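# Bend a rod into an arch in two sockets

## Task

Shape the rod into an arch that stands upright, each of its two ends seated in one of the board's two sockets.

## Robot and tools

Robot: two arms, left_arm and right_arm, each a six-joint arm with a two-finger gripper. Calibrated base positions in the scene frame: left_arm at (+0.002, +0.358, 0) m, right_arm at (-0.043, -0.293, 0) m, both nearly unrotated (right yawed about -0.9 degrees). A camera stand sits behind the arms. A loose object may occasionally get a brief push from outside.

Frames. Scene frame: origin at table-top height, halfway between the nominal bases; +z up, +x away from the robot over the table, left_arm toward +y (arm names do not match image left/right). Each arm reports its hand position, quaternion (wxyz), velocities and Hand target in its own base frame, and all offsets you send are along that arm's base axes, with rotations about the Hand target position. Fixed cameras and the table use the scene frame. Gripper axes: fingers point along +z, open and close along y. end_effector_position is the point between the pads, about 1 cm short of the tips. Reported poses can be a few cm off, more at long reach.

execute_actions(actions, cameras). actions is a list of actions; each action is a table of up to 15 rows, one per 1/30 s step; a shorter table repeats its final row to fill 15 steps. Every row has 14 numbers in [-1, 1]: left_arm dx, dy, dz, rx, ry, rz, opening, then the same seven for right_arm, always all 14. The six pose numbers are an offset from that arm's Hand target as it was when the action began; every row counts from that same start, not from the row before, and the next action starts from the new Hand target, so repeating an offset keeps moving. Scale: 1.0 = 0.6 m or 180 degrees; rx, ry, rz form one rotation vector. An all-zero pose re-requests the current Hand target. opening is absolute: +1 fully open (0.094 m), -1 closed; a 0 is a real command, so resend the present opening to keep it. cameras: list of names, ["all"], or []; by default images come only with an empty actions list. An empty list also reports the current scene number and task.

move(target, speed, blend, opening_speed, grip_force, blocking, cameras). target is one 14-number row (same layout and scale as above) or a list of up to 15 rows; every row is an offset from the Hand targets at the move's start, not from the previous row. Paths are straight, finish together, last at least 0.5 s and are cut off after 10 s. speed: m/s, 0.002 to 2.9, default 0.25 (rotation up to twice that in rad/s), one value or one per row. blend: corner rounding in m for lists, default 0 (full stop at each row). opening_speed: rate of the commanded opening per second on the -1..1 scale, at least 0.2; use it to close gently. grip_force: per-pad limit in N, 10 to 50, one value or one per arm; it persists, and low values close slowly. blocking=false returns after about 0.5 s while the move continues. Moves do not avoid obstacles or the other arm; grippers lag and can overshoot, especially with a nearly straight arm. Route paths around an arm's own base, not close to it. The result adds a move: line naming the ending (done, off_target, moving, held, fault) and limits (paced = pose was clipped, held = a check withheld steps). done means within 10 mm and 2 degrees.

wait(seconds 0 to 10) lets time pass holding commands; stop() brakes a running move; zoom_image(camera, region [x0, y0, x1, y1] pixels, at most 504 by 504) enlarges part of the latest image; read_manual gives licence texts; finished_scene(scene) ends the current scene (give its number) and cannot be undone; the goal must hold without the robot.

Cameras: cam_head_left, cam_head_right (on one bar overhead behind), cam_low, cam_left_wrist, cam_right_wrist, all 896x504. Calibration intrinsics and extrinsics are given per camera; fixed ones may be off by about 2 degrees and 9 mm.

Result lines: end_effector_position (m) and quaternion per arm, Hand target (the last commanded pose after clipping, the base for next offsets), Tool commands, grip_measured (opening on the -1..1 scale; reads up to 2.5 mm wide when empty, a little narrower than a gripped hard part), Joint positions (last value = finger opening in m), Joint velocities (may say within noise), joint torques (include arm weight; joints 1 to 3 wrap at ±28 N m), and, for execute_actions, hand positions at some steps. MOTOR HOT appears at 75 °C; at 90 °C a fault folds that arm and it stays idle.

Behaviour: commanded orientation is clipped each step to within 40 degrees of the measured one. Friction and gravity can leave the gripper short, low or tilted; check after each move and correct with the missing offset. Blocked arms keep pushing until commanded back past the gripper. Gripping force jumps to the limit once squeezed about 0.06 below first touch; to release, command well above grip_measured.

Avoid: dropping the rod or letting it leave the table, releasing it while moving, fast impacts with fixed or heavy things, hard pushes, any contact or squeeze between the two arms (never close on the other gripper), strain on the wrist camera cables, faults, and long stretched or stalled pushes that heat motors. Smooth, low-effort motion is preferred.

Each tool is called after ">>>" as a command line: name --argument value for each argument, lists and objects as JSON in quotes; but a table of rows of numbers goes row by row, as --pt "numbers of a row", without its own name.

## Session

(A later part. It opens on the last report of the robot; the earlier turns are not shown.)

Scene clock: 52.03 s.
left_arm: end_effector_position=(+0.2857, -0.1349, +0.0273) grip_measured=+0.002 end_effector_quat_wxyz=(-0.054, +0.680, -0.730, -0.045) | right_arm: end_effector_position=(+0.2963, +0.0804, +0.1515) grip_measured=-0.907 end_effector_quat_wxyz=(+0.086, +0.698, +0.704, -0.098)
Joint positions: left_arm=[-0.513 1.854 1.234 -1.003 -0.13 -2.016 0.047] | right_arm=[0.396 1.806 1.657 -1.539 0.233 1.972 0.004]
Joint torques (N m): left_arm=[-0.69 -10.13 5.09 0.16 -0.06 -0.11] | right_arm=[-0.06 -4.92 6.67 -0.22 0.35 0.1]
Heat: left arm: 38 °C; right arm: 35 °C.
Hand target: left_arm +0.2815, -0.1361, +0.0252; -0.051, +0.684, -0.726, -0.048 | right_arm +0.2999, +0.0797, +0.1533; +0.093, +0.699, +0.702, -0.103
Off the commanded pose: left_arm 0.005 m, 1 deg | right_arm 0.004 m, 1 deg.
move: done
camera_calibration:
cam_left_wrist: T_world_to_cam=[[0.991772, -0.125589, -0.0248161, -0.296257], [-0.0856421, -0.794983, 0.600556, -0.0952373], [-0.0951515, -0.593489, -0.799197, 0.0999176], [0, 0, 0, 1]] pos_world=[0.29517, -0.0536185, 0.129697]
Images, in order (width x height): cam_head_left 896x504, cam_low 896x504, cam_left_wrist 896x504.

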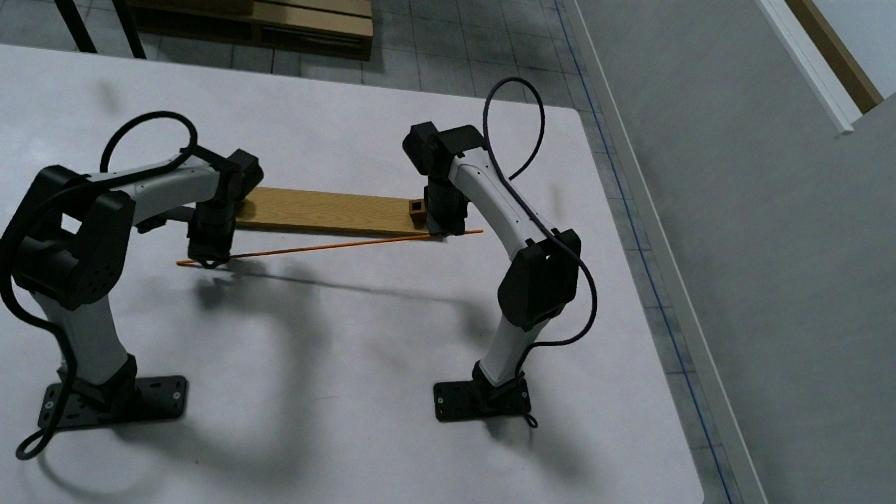

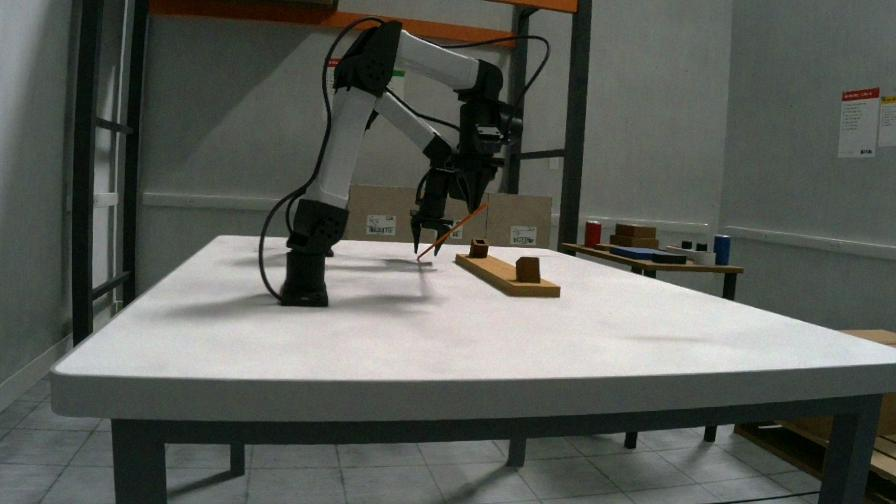

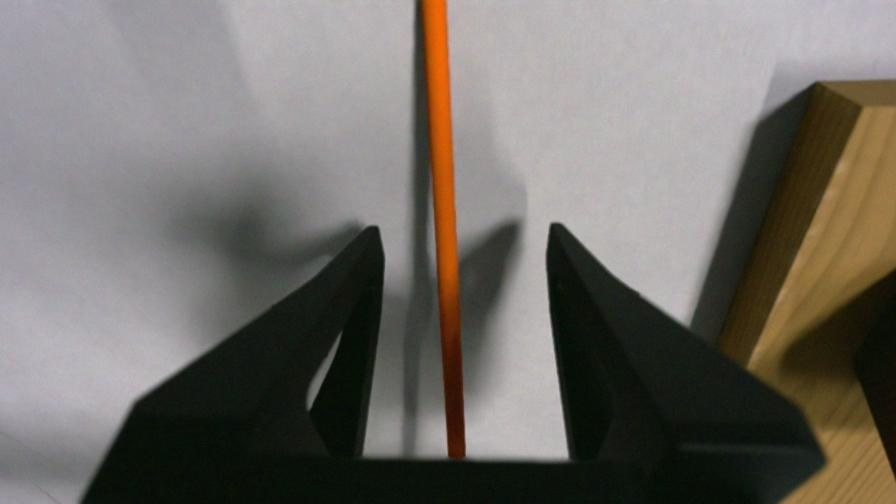

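>>> move --target '[-0.01,-0.02,-0.0067,0,0,0,-0.2,0,0,0,0,0,0,-1]' --speed 0.05

>>> move --target '[0,0,0,0,0,0,-1,0,0,0,0,0,0,-1]' --opening_speed 0.3 --cameras '["cam_head_left","cam_low","cam_left_wrist"]'

>>> zoom_image --camera "cam_low" --region '[370, 160, 530, 310]'

Scene clock: 57.23 s.
left_arm: end_effector_position=(+0.2817, -0.1480, +0.0271) grip_measured=-0.198 end_effector_quat_wxyz=(-0.056, +0.680, -0.730, -0.038) | right_arm: end_effector_position=(+0.2963, +0.0804, +0.1515) grip_measured=-0.907 end_effector_quat_wxyz=(+0.086, +0.698, +0.704, -0.098)
Joint positions: left_arm=[-0.554 1.854 1.234 -0.994 -0.129 -2.057 0.038] | right_arm=[0.396 1.806 1.657 -1.539 0.233 1.972 0.004]
Joint torques (N m): left_arm=[-0.66 -9.07 4.81 0.2 -0.05 -0.12] | right_arm=[-0.06 -4.92 6.65 -0.22 0.35 0.1]
Heat: left arm: 39 °C; right arm: 36 °C.
Hand target: left_arm +0.2756, -0.1480, +0.0212; -0.051, +0.684, -0.726, -0.048 | right_arm +0.2999, +0.0797, +0.1533; +0.093, +0.699, +0.702, -0.103
Off the commanded pose: left_arm 0.009 m, 1 deg | right_arm 0.004 m, 1 deg.
move: done

Scene clock: 60.10 s.
left_arm: end_effector_position=(+0.2819, -0.1481, +0.0271) grip_measured=-0.912 end_effector_quat_wxyz=(-0.056, +0.681, -0.729, -0.037) | right_arm: end_effector_position=(+0.2962, +0.0803, +0.1516) grip_measured=-0.907 end_effector_quat_wxyz=(+0.086, +0.698, +0.704, -0.098)
Joint positions: left_arm=[-0.554 1.854 1.234 -0.994 -0.129 -2.06 0.004] | right_arm=[0.396 1.806 1.657 -1.539 0.233 1.972 0.004]
Joint torques (N m): left_arm=[-0.68 -9.14 4.83 0.19 -0.05 -0.1] | right_arm=[-0.06 -4.93 6.65 -0.21 0.34 0.1]
Heat: left arm: 39 °C; right arm: 36 °C.
Hand target: left_arm +0.2756, -0.1480, +0.0212; -0.051, +0.684, -0.726, -0.048 | right_arm +0.3000, +0.0797, +0.1533; +0.093, +0.699, +0.702, -0.103
Off the commanded pose: left_arm 0.009 m, 1 deg | right_arm 0.004 m, 1 deg.
move: done
camera_calibration:
cam_left_wrist: T_world_to_cam=[[0.99221, -0.124143, -0.0104216, -0.294348], [-0.0925678, -0.790653, 0.605226, -0.103502], [-0.0833744, -0.599546, -0.795986, 0.087341], [0, 0, 0, 1]] pos_world=[0.289756, -0.0660106, 0.129097]
Images, in order (width x height): cam_head_left 896x504, cam_low 896x504, cam_left_wrist 896x504.

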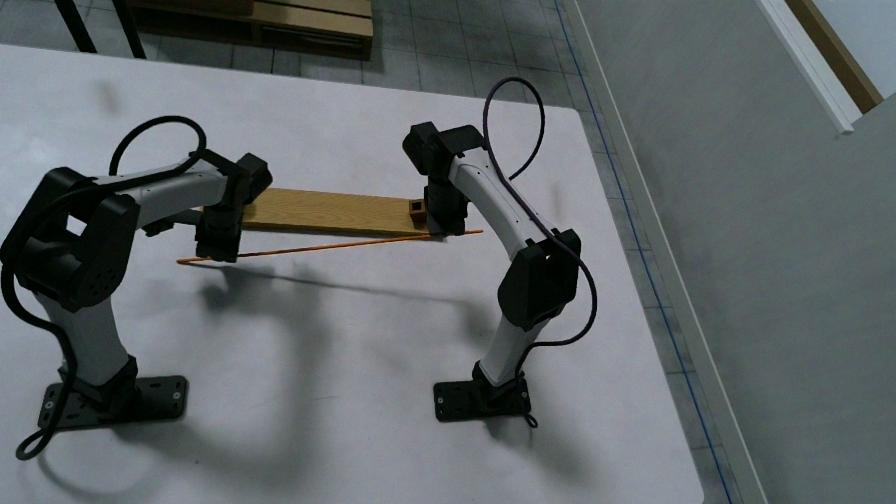

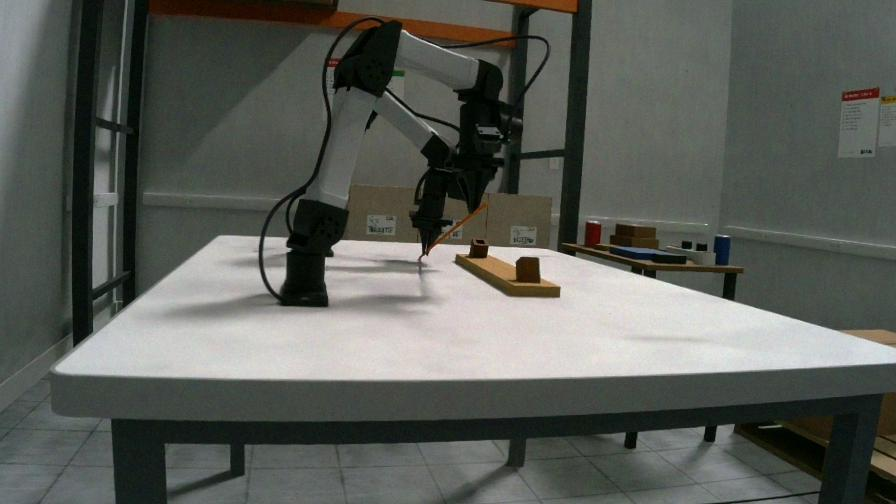

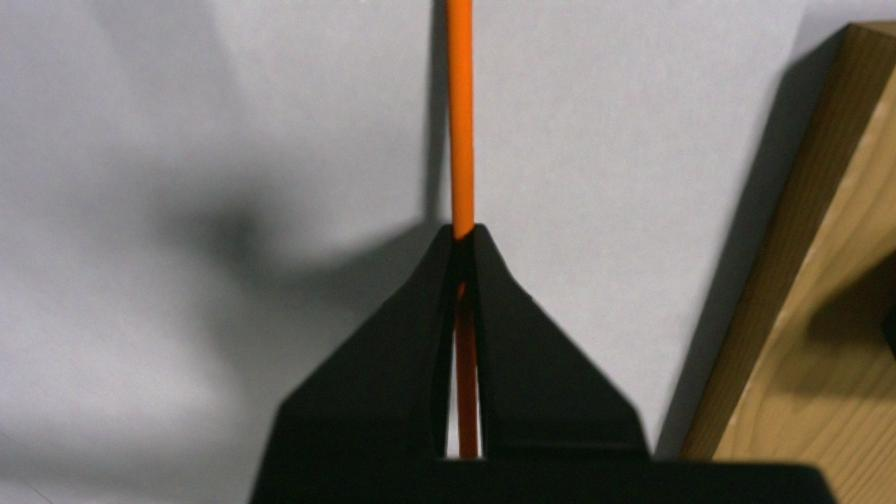

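Scaled by 3.150 from the camera's 896x504 image, which has a finer 1280x720 frame.

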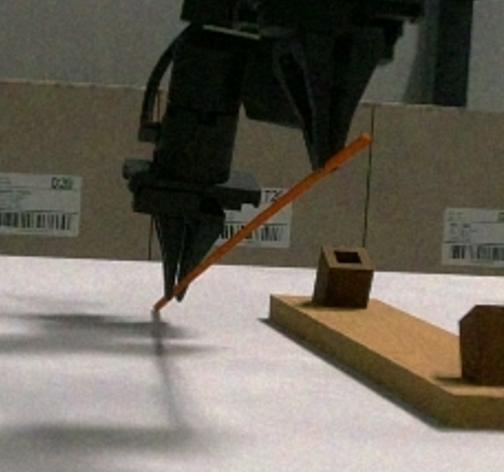

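>>> move --target '[0.0,0.0133,0.14,0.0831,-0.0058,0,-1,0,-0.0133,-0.0667,0.0833,0,0,-1]' --speed 0.06 --cameras '["all"]'

>>> zoom_image --camera "cam_low" --region '[370, 160, 530, 310]'

Scene clock: 67.33 s.
left_arm: end_effector_position=(+0.2793, -0.1408, +0.1014) grip_measured=-0.912 end_effector_quat_wxyz=(+0.120, -0.646, +0.746, +0.107) | right_arm: end_effector_position=(+0.2975, +0.0717, +0.1074) grip_measured=-0.907 end_effector_quat_wxyz=(-0.006, +0.703, +0.711, -0.030)
Joint positions: left_arm=[-0.623 1.862 1.515 -1.381 -0.284 -2.072 0.004] | right_arm=[0.248 1.756 1.445 -1.317 0.02 1.808 0.004]
Joint torques (N m): left_arm=[-0.88 -9.17 8.02 -0.56 -0.29 -0.02] | right_arm=[-0.79 -8.5 4.01 0.31 -0.03 0.04]
Heat: left arm: 40 °C; right arm: 36 °C.
Hand target: left_arm +0.2755, -0.1400, +0.1051; +0.146, -0.672, +0.713, +0.136 | right_arm +0.3000, +0.0717, +0.1133; +0.001, +0.705, +0.709, -0.010
Off the commanded pose: left_arm 0.005 m, 7 deg | right_arm 0.006 m, 2 deg.
joint sent to its limit (left arm) — joint 6 (wrist roll), lower limit. The joint targets are off in orientation, not in position.
move: off_target (left_arm)
camera_calibration:
cam_left_wrist: T_world_to_cam=[[0.980668, -0.190008, -0.046769, -0.292491], [-0.149822, -0.882831, 0.445154, -0.123642], [-0.125872, -0.429542, -0.894232, 0.196324], [0, 0, 0, 1]] pos_world=[0.293024, -0.0804013, 0.21692]
cam_right_wrist: T_world_to_cam=[[-0.999873, -0.00314163, 0.0156455, 0.297241], [0.00834925, 0.732537, 0.680676, -0.12581], [-0.0135994, 0.68072, -0.732417, 0.162853], [0, 0, 0, 1]] pos_world=[0.300468, -0.0177629, 0.200262]

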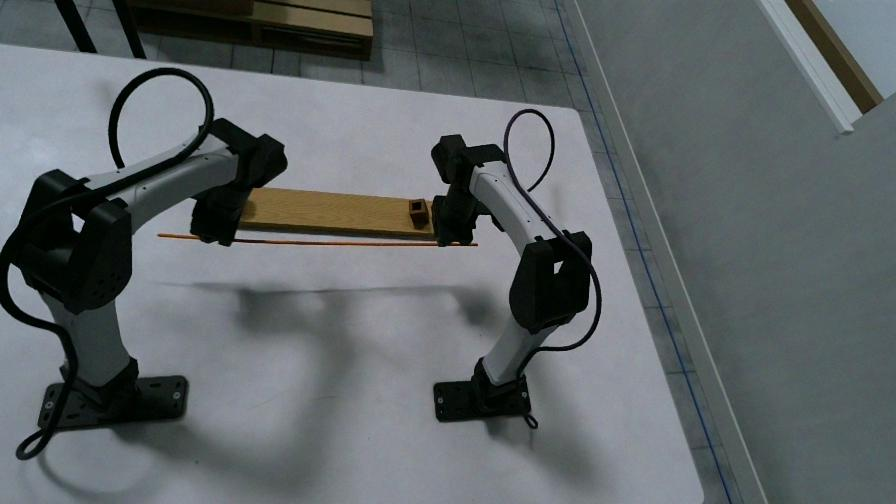

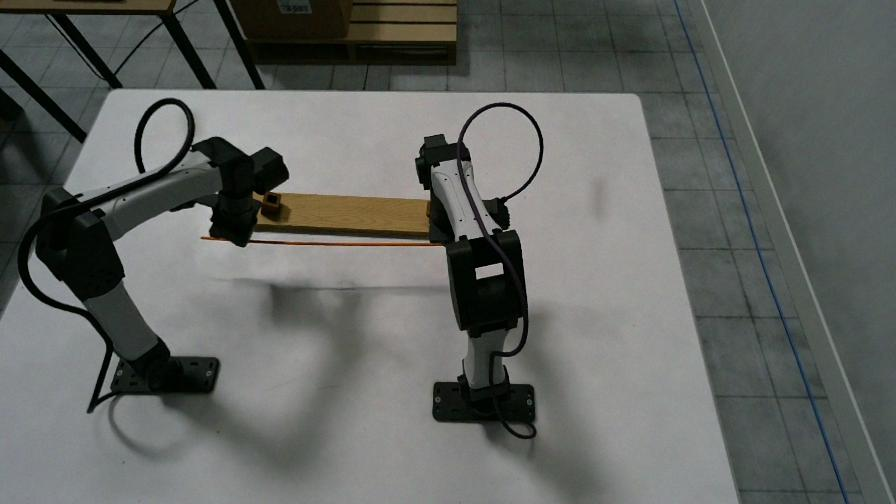

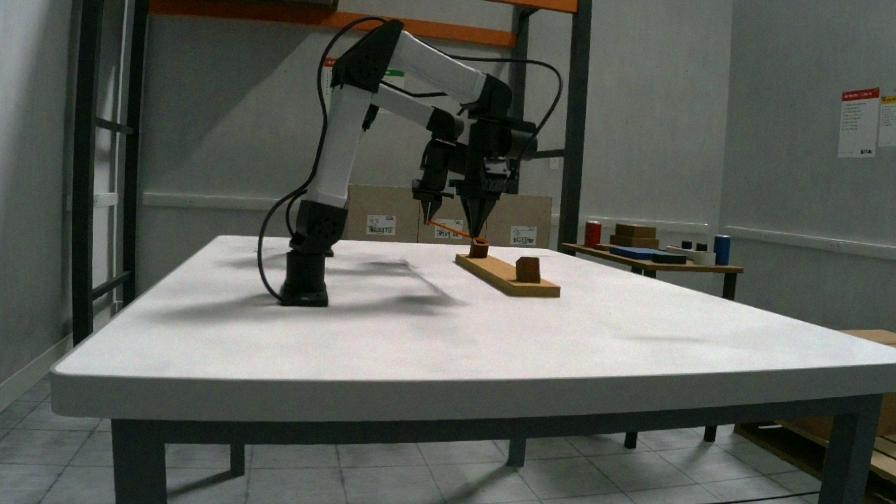

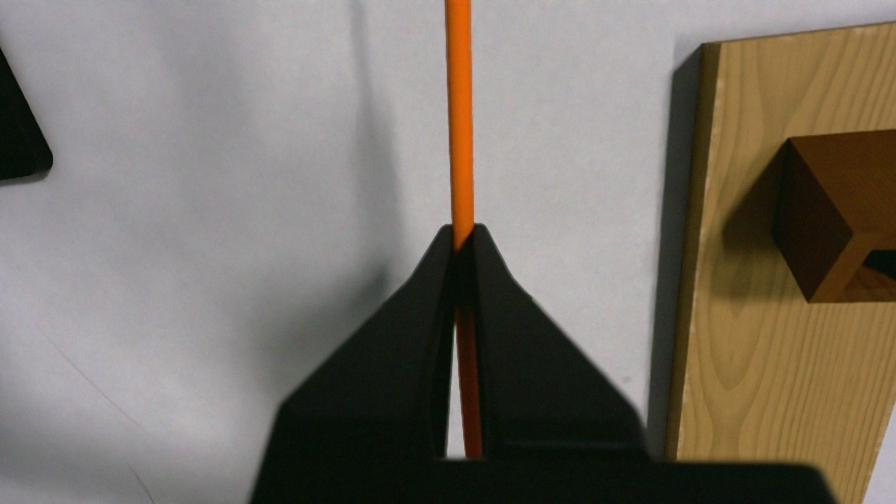

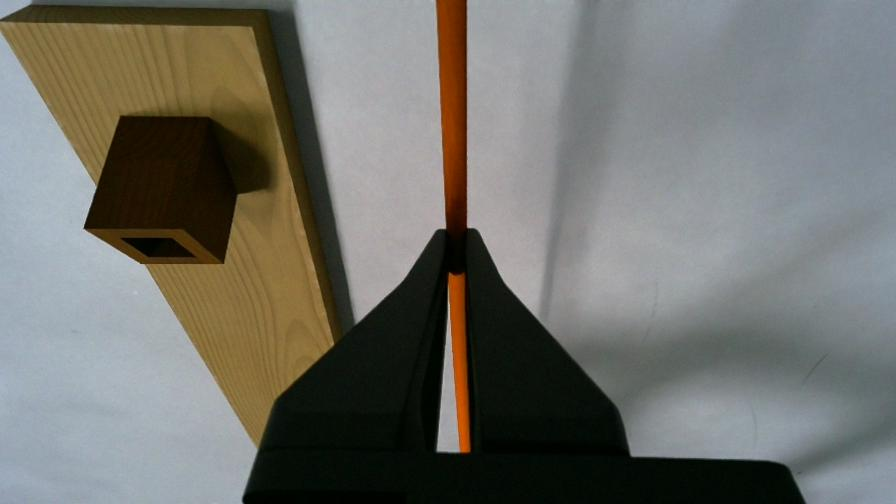

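Scaled by 3.150 from the camera's 896x504 image, which has a finer 1280x720 frame.

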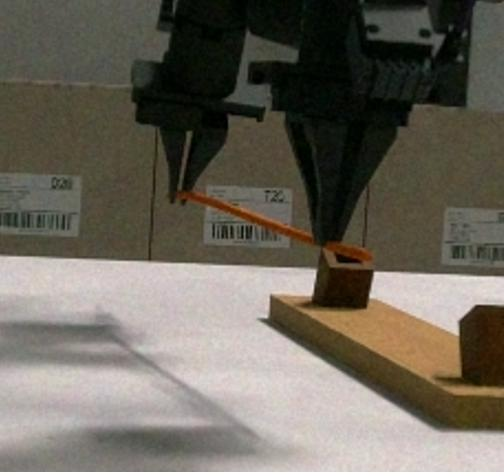

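>>> move --pt "0 0 0 0 0 0 -1 0 0 0 0 0 0 -0.3" --pt "0 0 0 0 0 0 -1 0 0 0.07 0 0 0 0" --pt "0 0 0 0 0 0 -1 0 0 0.07 -0.122 0 0 0" --speed 0.12 --cameras '["cam_head_left","cam_low","cam_right_wrist","cam_left_wrist"]'

>>> zoom_image --camera "cam_low" --region '[400, 160, 530, 260]'

Scene clock: 76.40 s.
left_arm: end_effector_position=(+0.2776, -0.1396, +0.1017) grip_measured=-0.912 end_effector_quat_wxyz=(+0.119, -0.645, +0.746, +0.111) | right_arm: end_effector_position=(+0.2974, +0.0728, +0.1546) grip_measured=-0.003 end_effector_quat_wxyz=(+0.131, +0.692, +0.698, -0.128)
Joint positions: left_arm=[-0.623 1.862 1.515 -1.39 -0.284 -2.072 0.004] | right_arm=[0.429 1.823 1.665 -1.567 0.337 2.017 0.047]
Joint torques (N m): left_arm=[-0.87 -9.09 8.02 -0.5 -0.29 -0.02] | right_arm=[-0.02 -4.93 6.11 -0.29 0.4 0.13]
Heat: left arm: 39 °C; right arm: 36 °C.
Hand target: left_arm +0.2755, -0.1400, +0.1051; +0.146, -0.672, +0.713, +0.136 | right_arm +0.3000, +0.0717, +0.1553; +0.136, +0.692, +0.694, -0.145
Off the commanded pose: left_arm 0.004 m, 6 deg | right_arm 0.003 m, 2 deg.
joint sent to its limit (left arm) — joint 6 (wrist roll), lower limit. The joint targets are off in orientation, not in position.
joint sent to its limit (right arm) — joint 4 (wrist pitch), lower limit. The joint targets still meet the commanded pose.
move: off_target (left_arm); target 2's new opening was sent with right_arm's hand 0.014 m and 2 deg from that target
camera_calibration:
cam_left_wrist: T_world_to_cam=[[0.980311, -0.189713, -0.0547649, -0.28959], [-0.146618, -0.885121, 0.441661, -0.123789], [-0.132262, -0.424935, -0.895509, 0.199559], [0, 0, 0, 1]] pos_world=[0.292133, -0.0797075, 0.21752]
cam_right_wrist: T_world_to_cam=[[-0.999153, -0.0147377, -0.038418, 0.3054], [-0.0289141, 0.915761, 0.400681, -0.117609], [0.0292766, 0.401453, -0.915412, 0.232477], [0, 0, 0, 1]] pos_world=[0.294935, 0.0188745, 0.271669]
Images, in order (width x height): cam_head_left 896x504, cam_low 896x504, cam_left_wrist 896x504, cam_right_wrist 896x504.

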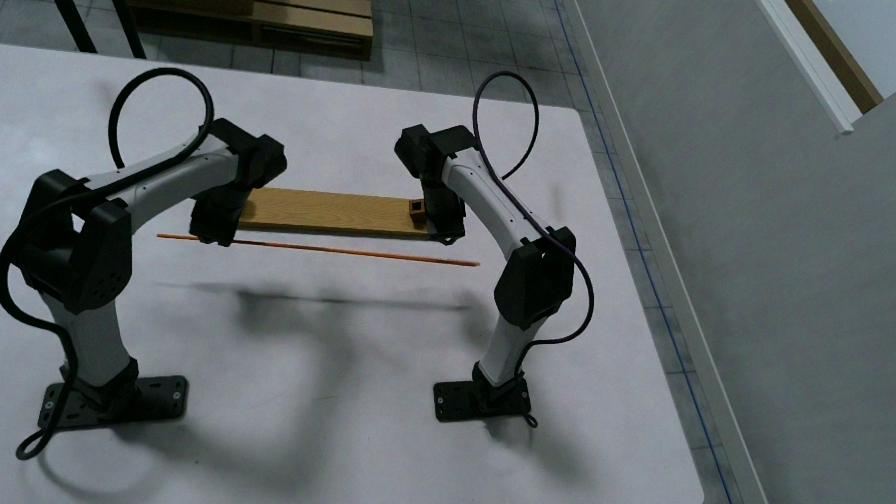

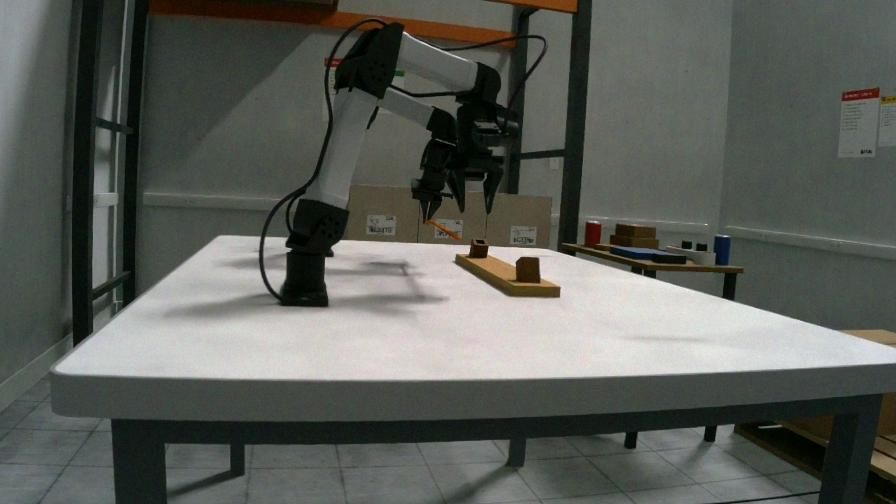

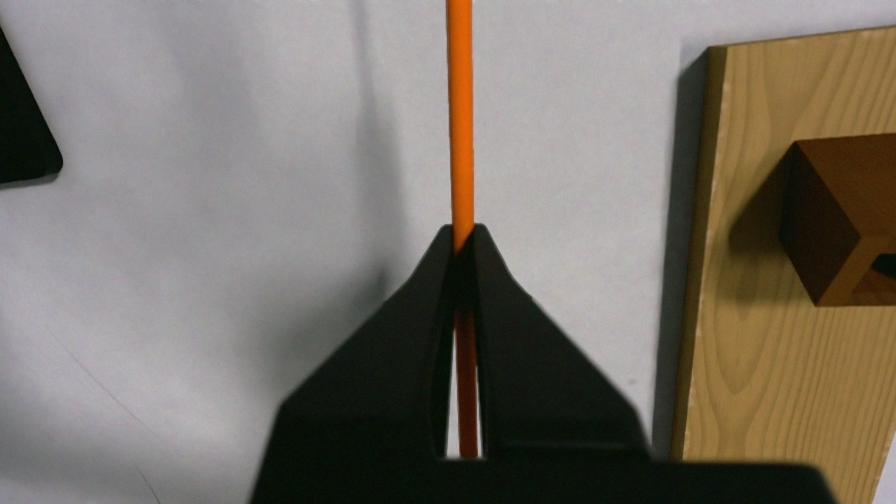

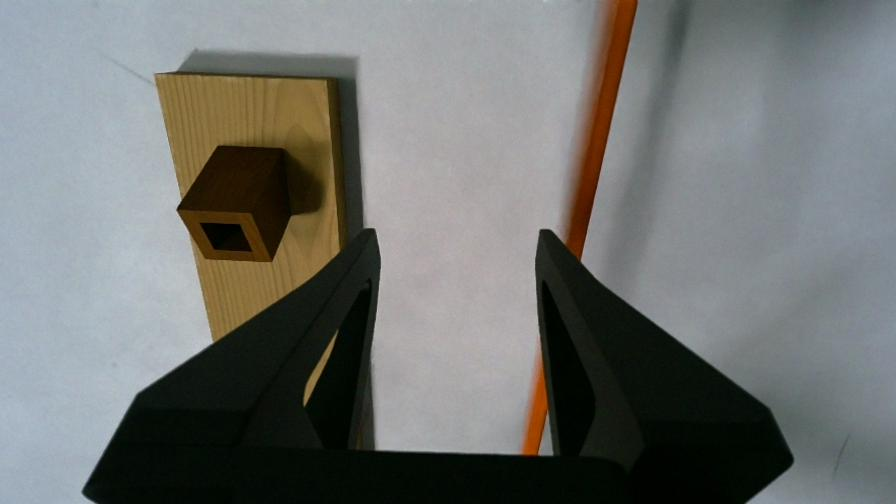

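Scaled by 3.877 from the camera's 896x504 image, which has a finer 1280x720 frame.

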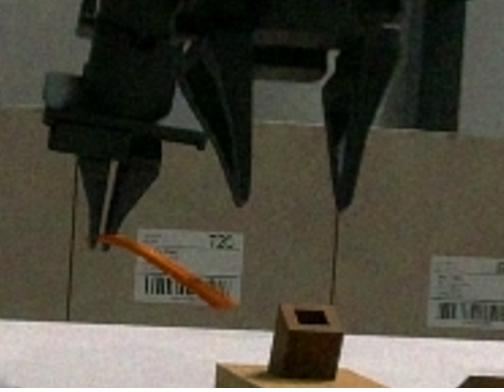

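>>> move --target '[0,0,0,0,0,0,-1,-0.073,0.003,-0.035,0,0,0,0]' --speed 0.1 --cameras '["cam_low","cam_right_wrist"]'

>>> zoom_image --camera "cam_low" --region '[400, 160, 530, 260]'

Scene clock: 81.87 s.
left_arm: end_effector_position=(+0.2776, -0.1396, +0.1017) grip_measured=-0.912 end_effector_quat_wxyz=(+0.119, -0.645, +0.746, +0.111) | right_arm: end_effector_position=(+0.2565, +0.0717, +0.1309) grip_measured=-0.003 end_effector_quat_wxyz=(+0.127, +0.682, +0.703, -0.159)
Joint positions: left_arm=[-0.623 1.862 1.515 -1.39 -0.284 -2.072 0.004] | right_arm=[0.491 1.738 1.453 -1.522 0.338 2.072 0.047]
Joint torques (N m): left_arm=[-0.87 -9.09 8.06 -0.5 -0.29 -0.03] | right_arm=[-0.05 -7.84 3.77 -0.15 0.2 0.1]
Heat: left arm: 39 °C; right arm: 36 °C.
Hand target: left_arm +0.2755, -0.1400, +0.1051; +0.146, -0.672, +0.713, +0.136 | right_arm +0.2563, +0.0735, +0.1343; +0.136, +0.692, +0.694, -0.145
Off the commanded pose: left_arm 0.004 m, 6 deg | right_arm 0.004 m, 2 deg.
joint sent to its limit (left arm) — joint 6 (wrist roll), lower limit. The joint targets are off in orientation, not in position.
joint sent to its limit (right arm) — joint 6 (wrist roll), upper limit. The joint targets still meet the commanded pose.
move: off_target (left_arm)
camera_calibration:
cam_right_wrist: T_world_to_cam=[[-0.999546, -0.0261032, 0.0150716, 0.257633], [-0.0187868, 0.93054, 0.365709, -0.107468], [-0.0235709, 0.365259, -0.930607, 0.230549], [0, 0, 0, 1]] pos_world=[0.260932, 0.0225182, 0.249969]
Images, in order (width x height): cam_low 896x504, cam_right_wrist 896x504.

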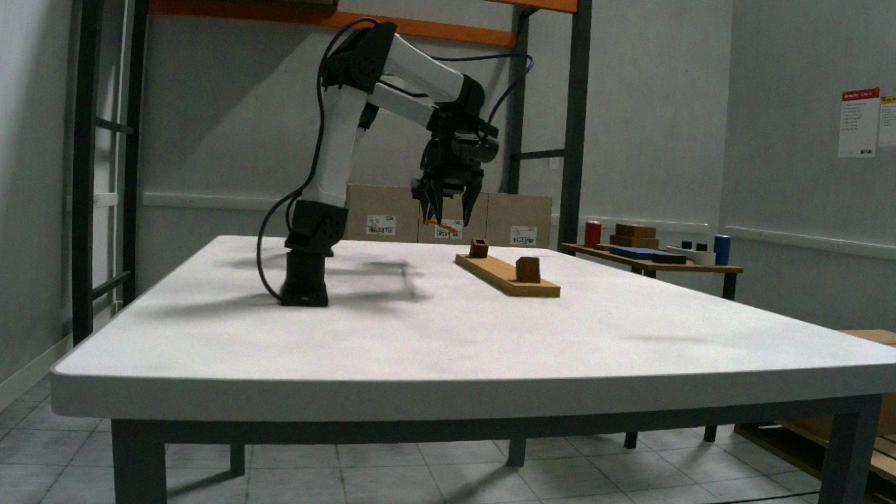

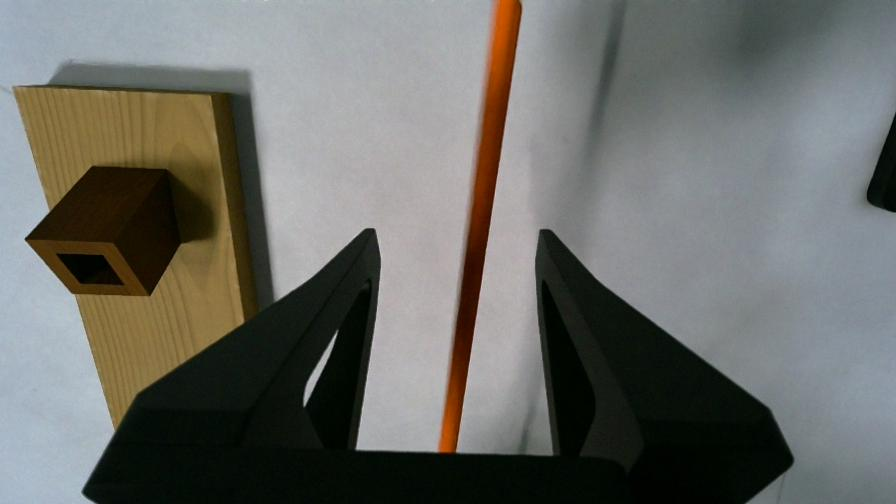

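Scaled by 3.877 from the camera's 896x504 image, which has a finer 1280x720 frame.

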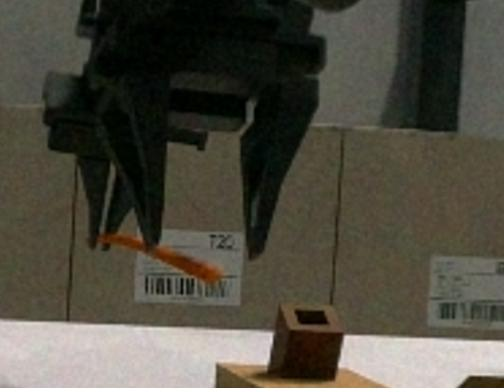

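>>> wait --seconds 1.5 --cameras '["cam_low","cam_right_wrist"]'

>>> zoom_image --camera "cam_low" --region '[400, 160, 530, 260]'

Scene clock: 85.20 s.
left_arm: end_effector_position=(+0.2776, -0.1396, +0.1017) grip_measured=-0.912 end_effector_quat_wxyz=(+0.119, -0.645, +0.746, +0.111) | right_arm: end_effector_position=(+0.2566, +0.0717, +0.1308) grip_measured=-0.003 end_effector_quat_wxyz=(+0.127, +0.682, +0.703, -0.159)
Joint positions: left_arm=[-0.623 1.862 1.515 -1.39 -0.284 -2.072 0.004] | right_arm=[0.491 1.738 1.453 -1.522 0.338 2.072 0.047]
Joint torques (N m): left_arm=[-0.88 -9.1 8.06 -0.5 -0.29 -0.01] | right_arm=[-0.03 -7.83 3.75 -0.16 0.19 0.11]
Heat: left arm: 39 °C; right arm: 36 °C.
Hand target: left_arm +0.2755, -0.1400, +0.1051; +0.146, -0.672, +0.713, +0.136 | right_arm +0.2562, +0.0735, +0.1343; +0.136, +0.692, +0.694, -0.145
Tool commands: left_gripper/opening=-1.0 right_gripper/opening=+0.0
Off the commanded pose: left_arm 0.004 m, 6 deg | right_arm 0.004 m, 2 deg.
wait: 1.50 s; at rest from the start
camera_calibration:
cam_right_wrist: T_world_to_cam=[[-0.999551, -0.0260911, 0.0147506, 0.257715], [-0.0188877, 0.930458, 0.365911, -0.107491], [-0.0232718, 0.365468, -0.930533, 0.230448], [0, 0, 0, 1]] pos_world=[0.260932, 0.0225185, 0.24997]
Images, in order (width x height): cam_low 896x504, cam_right_wrist 896x504.

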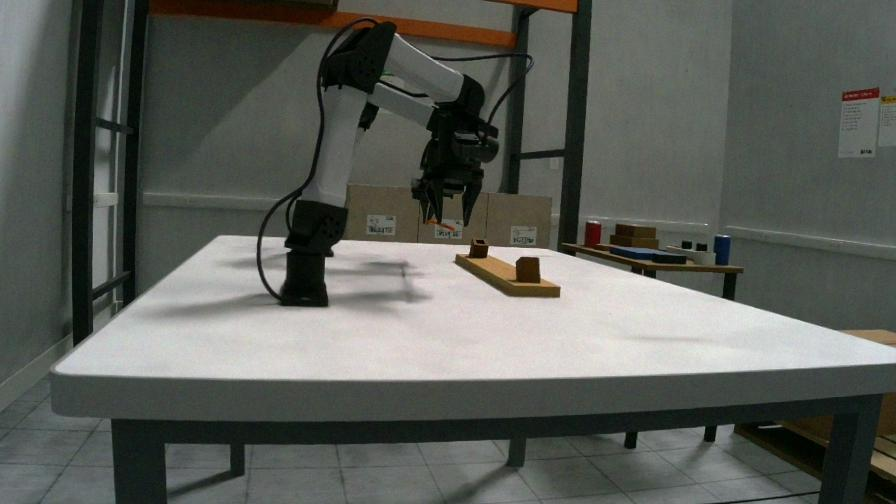

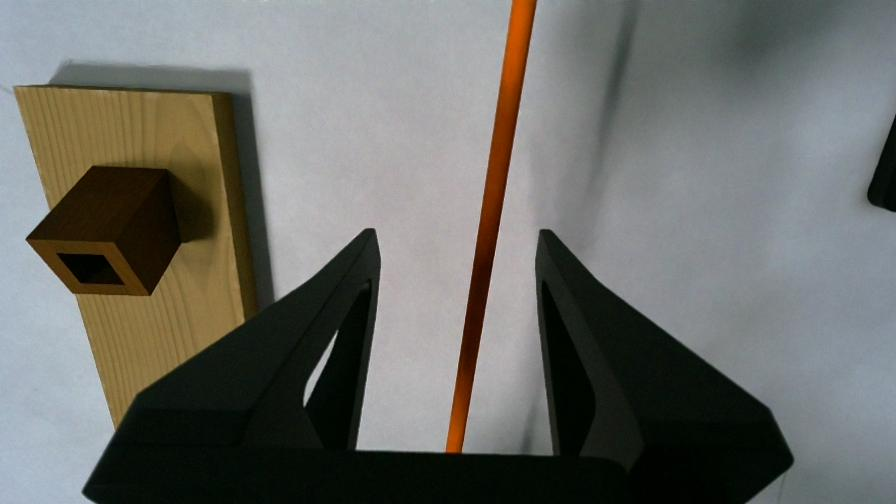

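Scaled by 3.877 from the camera's 896x504 image, which has a finer 1280x720 frame.

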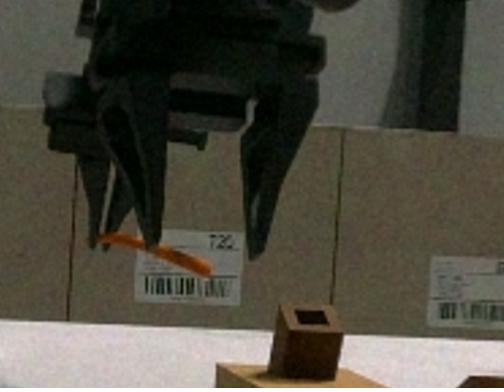

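>>> move --target '[0,0,0,0,0,0,-1,-0.0125,0.002,-0.027,0,0,0,-0.2]' --speed 0.05 --cameras '["cam_low","cam_right_wrist"]'

>>> zoom_image --camera "cam_low" --region '[400, 160, 530, 260]'

Scene clock: 87.97 s.
left_arm: end_effector_position=(+0.2776, -0.1396, +0.1017) grip_measured=-0.912 end_effector_quat_wxyz=(+0.119, -0.645, +0.746, +0.111) | right_arm: end_effector_position=(+0.2497, +0.0712, +0.1148) grip_measured=-0.197 end_effector_quat_wxyz=(+0.127, +0.678, +0.706, -0.160)
Joint positions: left_arm=[-0.623 1.862 1.515 -1.39 -0.284 -2.072 0.004] | right_arm=[0.501 1.719 1.366 -1.457 0.337 2.073 0.038]
Joint torques (N m): left_arm=[-0.85 -9.1 8.03 -0.49 -0.29 -0.02] | right_arm=[0.12 -7.82 3.71 -0.14 0.12 0.11]
Heat: left arm: 39 °C; right arm: 36 °C.
Hand target: left_arm +0.2755, -0.1400, +0.1051; +0.146, -0.672, +0.713, +0.136 | right_arm +0.2487, +0.0747, +0.1181; +0.136, +0.692, +0.694, -0.145
Off the commanded pose: left_arm 0.004 m, 6 deg | right_arm 0.005 m, 3 deg.
joint sent to its limit (left arm) — joint 6 (wrist roll), lower limit. The joint targets are off in orientation, not in position.
joint sent to its limit (right arm) — joint 6 (wrist roll), upper limit. The joint targets still meet the commanded pose.
move: off_target (left_arm, right_arm)
camera_calibration:
cam_right_wrist: T_world_to_cam=[[-0.99922, -0.0352803, 0.0177412, 0.25124], [-0.0263474, 0.930253, 0.365971, -0.0992717], [-0.0294153, 0.365218, -0.930457, 0.217091], [0, 0, 0, 1]] pos_world=[0.254815, 0.0219261, 0.233867]
Images, in order (width x height): cam_low 896x504, cam_right_wrist 896x504.

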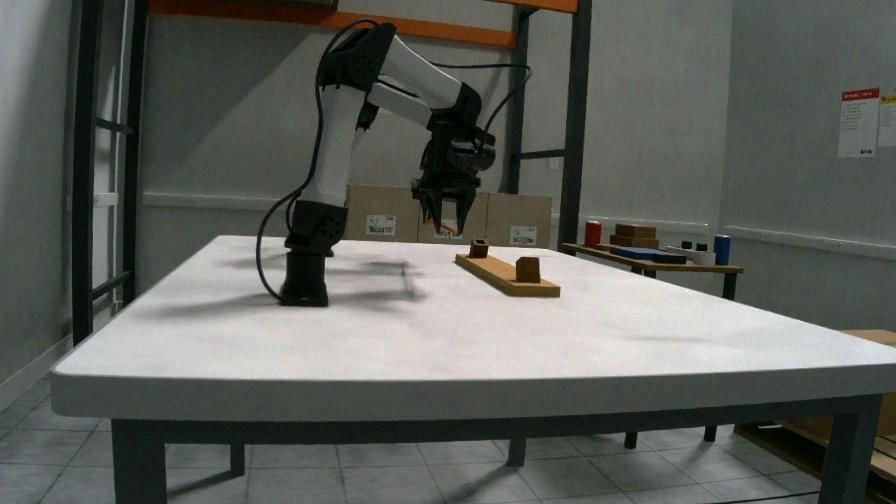

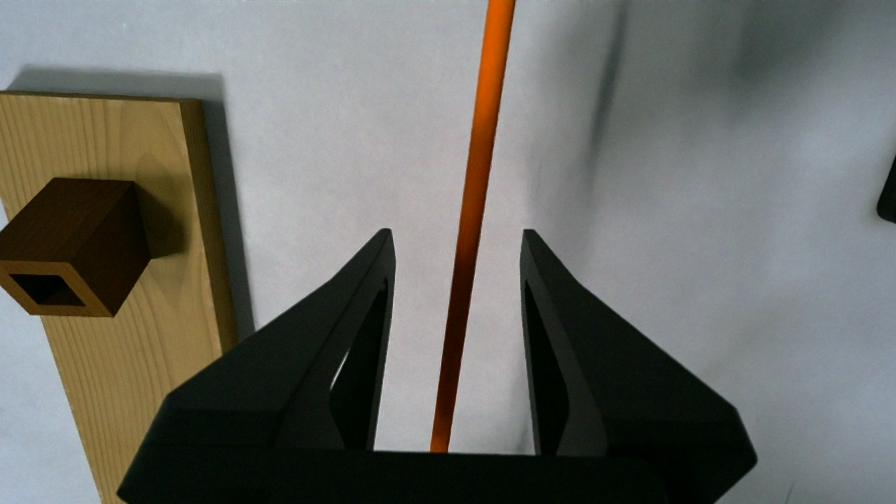

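Scaled by 3.877 from the camera's 896x504 image, which has a finer 1280x720 frame.

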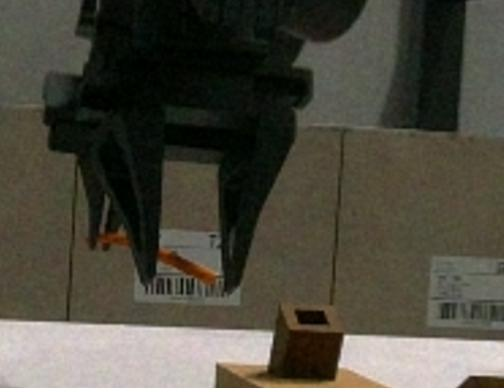

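>>> move --target '[0,0,0,0,0,0,-1,0,0,0,0,0,0,-1]' --opening_speed 0.3 --cameras '["cam_head_left","cam_low","cam_right_wrist"]'

>>> zoom_image --camera "cam_low" --region '[400, 160, 530, 260]'

Scene clock: 92.70 s.
left_arm: end_effector_position=(+0.2768, -0.1390, +0.1019) grip_measured=-0.912 end_effector_quat_wxyz=(+0.119, -0.645, +0.747, +0.113) | right_arm: end_effector_position=(+0.2509, +0.0719, +0.1145) grip_measured=-0.895 end_effector_quat_wxyz=(+0.128, +0.682, +0.703, -0.156)
Joint positions: left_arm=[-0.623 1.862 1.515 -1.394 -0.284 -2.072 0.004] | right_arm=[0.501 1.719 1.366 -1.451 0.337 2.081 0.005]
Joint torques (N m): left_arm=[-0.85 -9.1 8.05 -0.46 -0.28 -0.02] | right_arm=[0.13 -7.84 3.7 -0.2 0.12 0.03]
Heat: left arm: 39 °C; right arm: 36 °C.
Hand target: left_arm +0.2755, -0.1400, +0.1051; +0.146, -0.672, +0.713, +0.136 | right_arm +0.2487, +0.0747, +0.1181; +0.136, +0.692, +0.694, -0.145
Off the commanded pose: left_arm 0.004 m, 6 deg | right_arm 0.005 m, 2 deg.
joint sent to its limit (left arm) — joint 6 (wrist roll), lower limit. The joint targets are off in orientation, not in position.
joint sent to its limit (right arm) — joint 6 (wrist roll), upper limit. The joint targets still meet the commanded pose.
move: off_target (left_arm)
camera_calibration:
cam_right_wrist: T_world_to_cam=[[-0.999578, -0.0276525, 0.00894362, 0.253062], [-0.0224189, 0.929478, 0.368195, -0.101007], [-0.0184944, 0.367839, -0.929706, 0.213563], [0, 0, 0, 1]] pos_world=[0.25464, 0.0223243, 0.233478]
Images, in order (width x height): cam_head_left 896x504, cam_low 896x504, cam_right_wrist 896x504.

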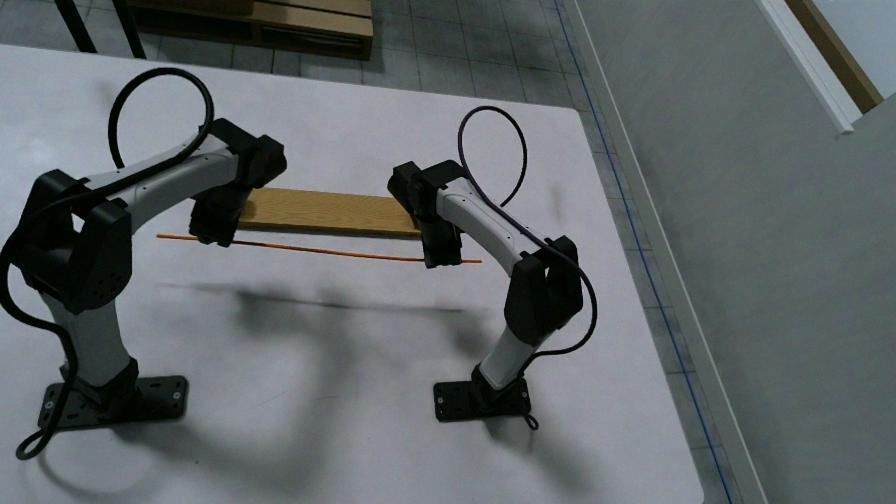

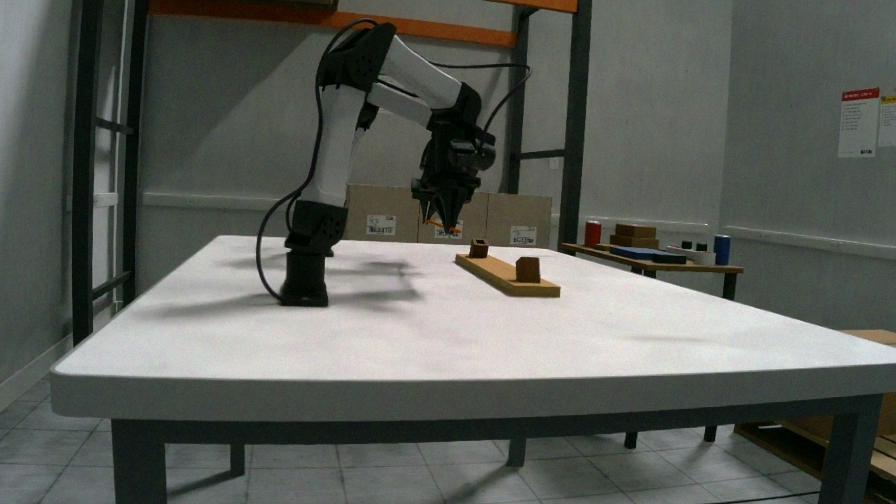

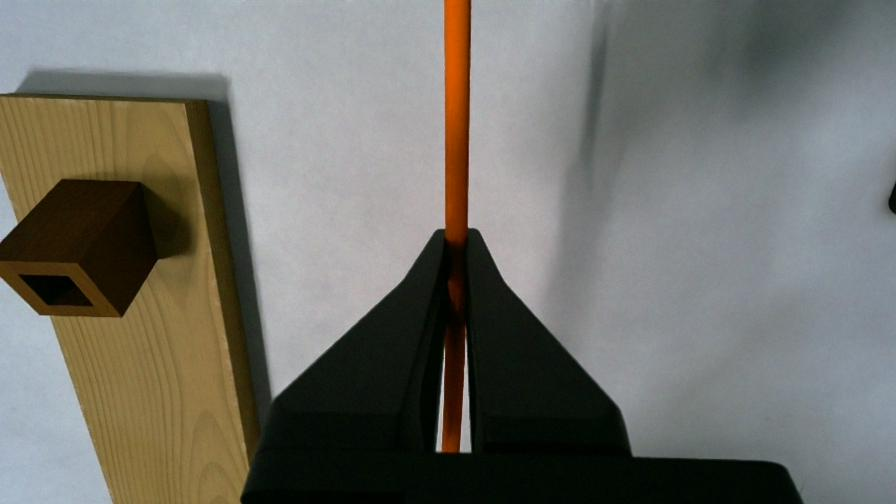

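Scaled by 3.877 from the camera's 896x504 image, which has a finer 1280x720 frame.

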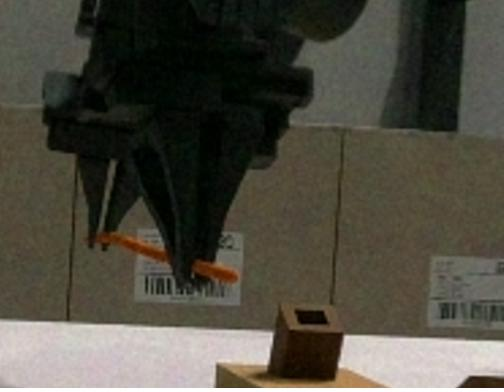

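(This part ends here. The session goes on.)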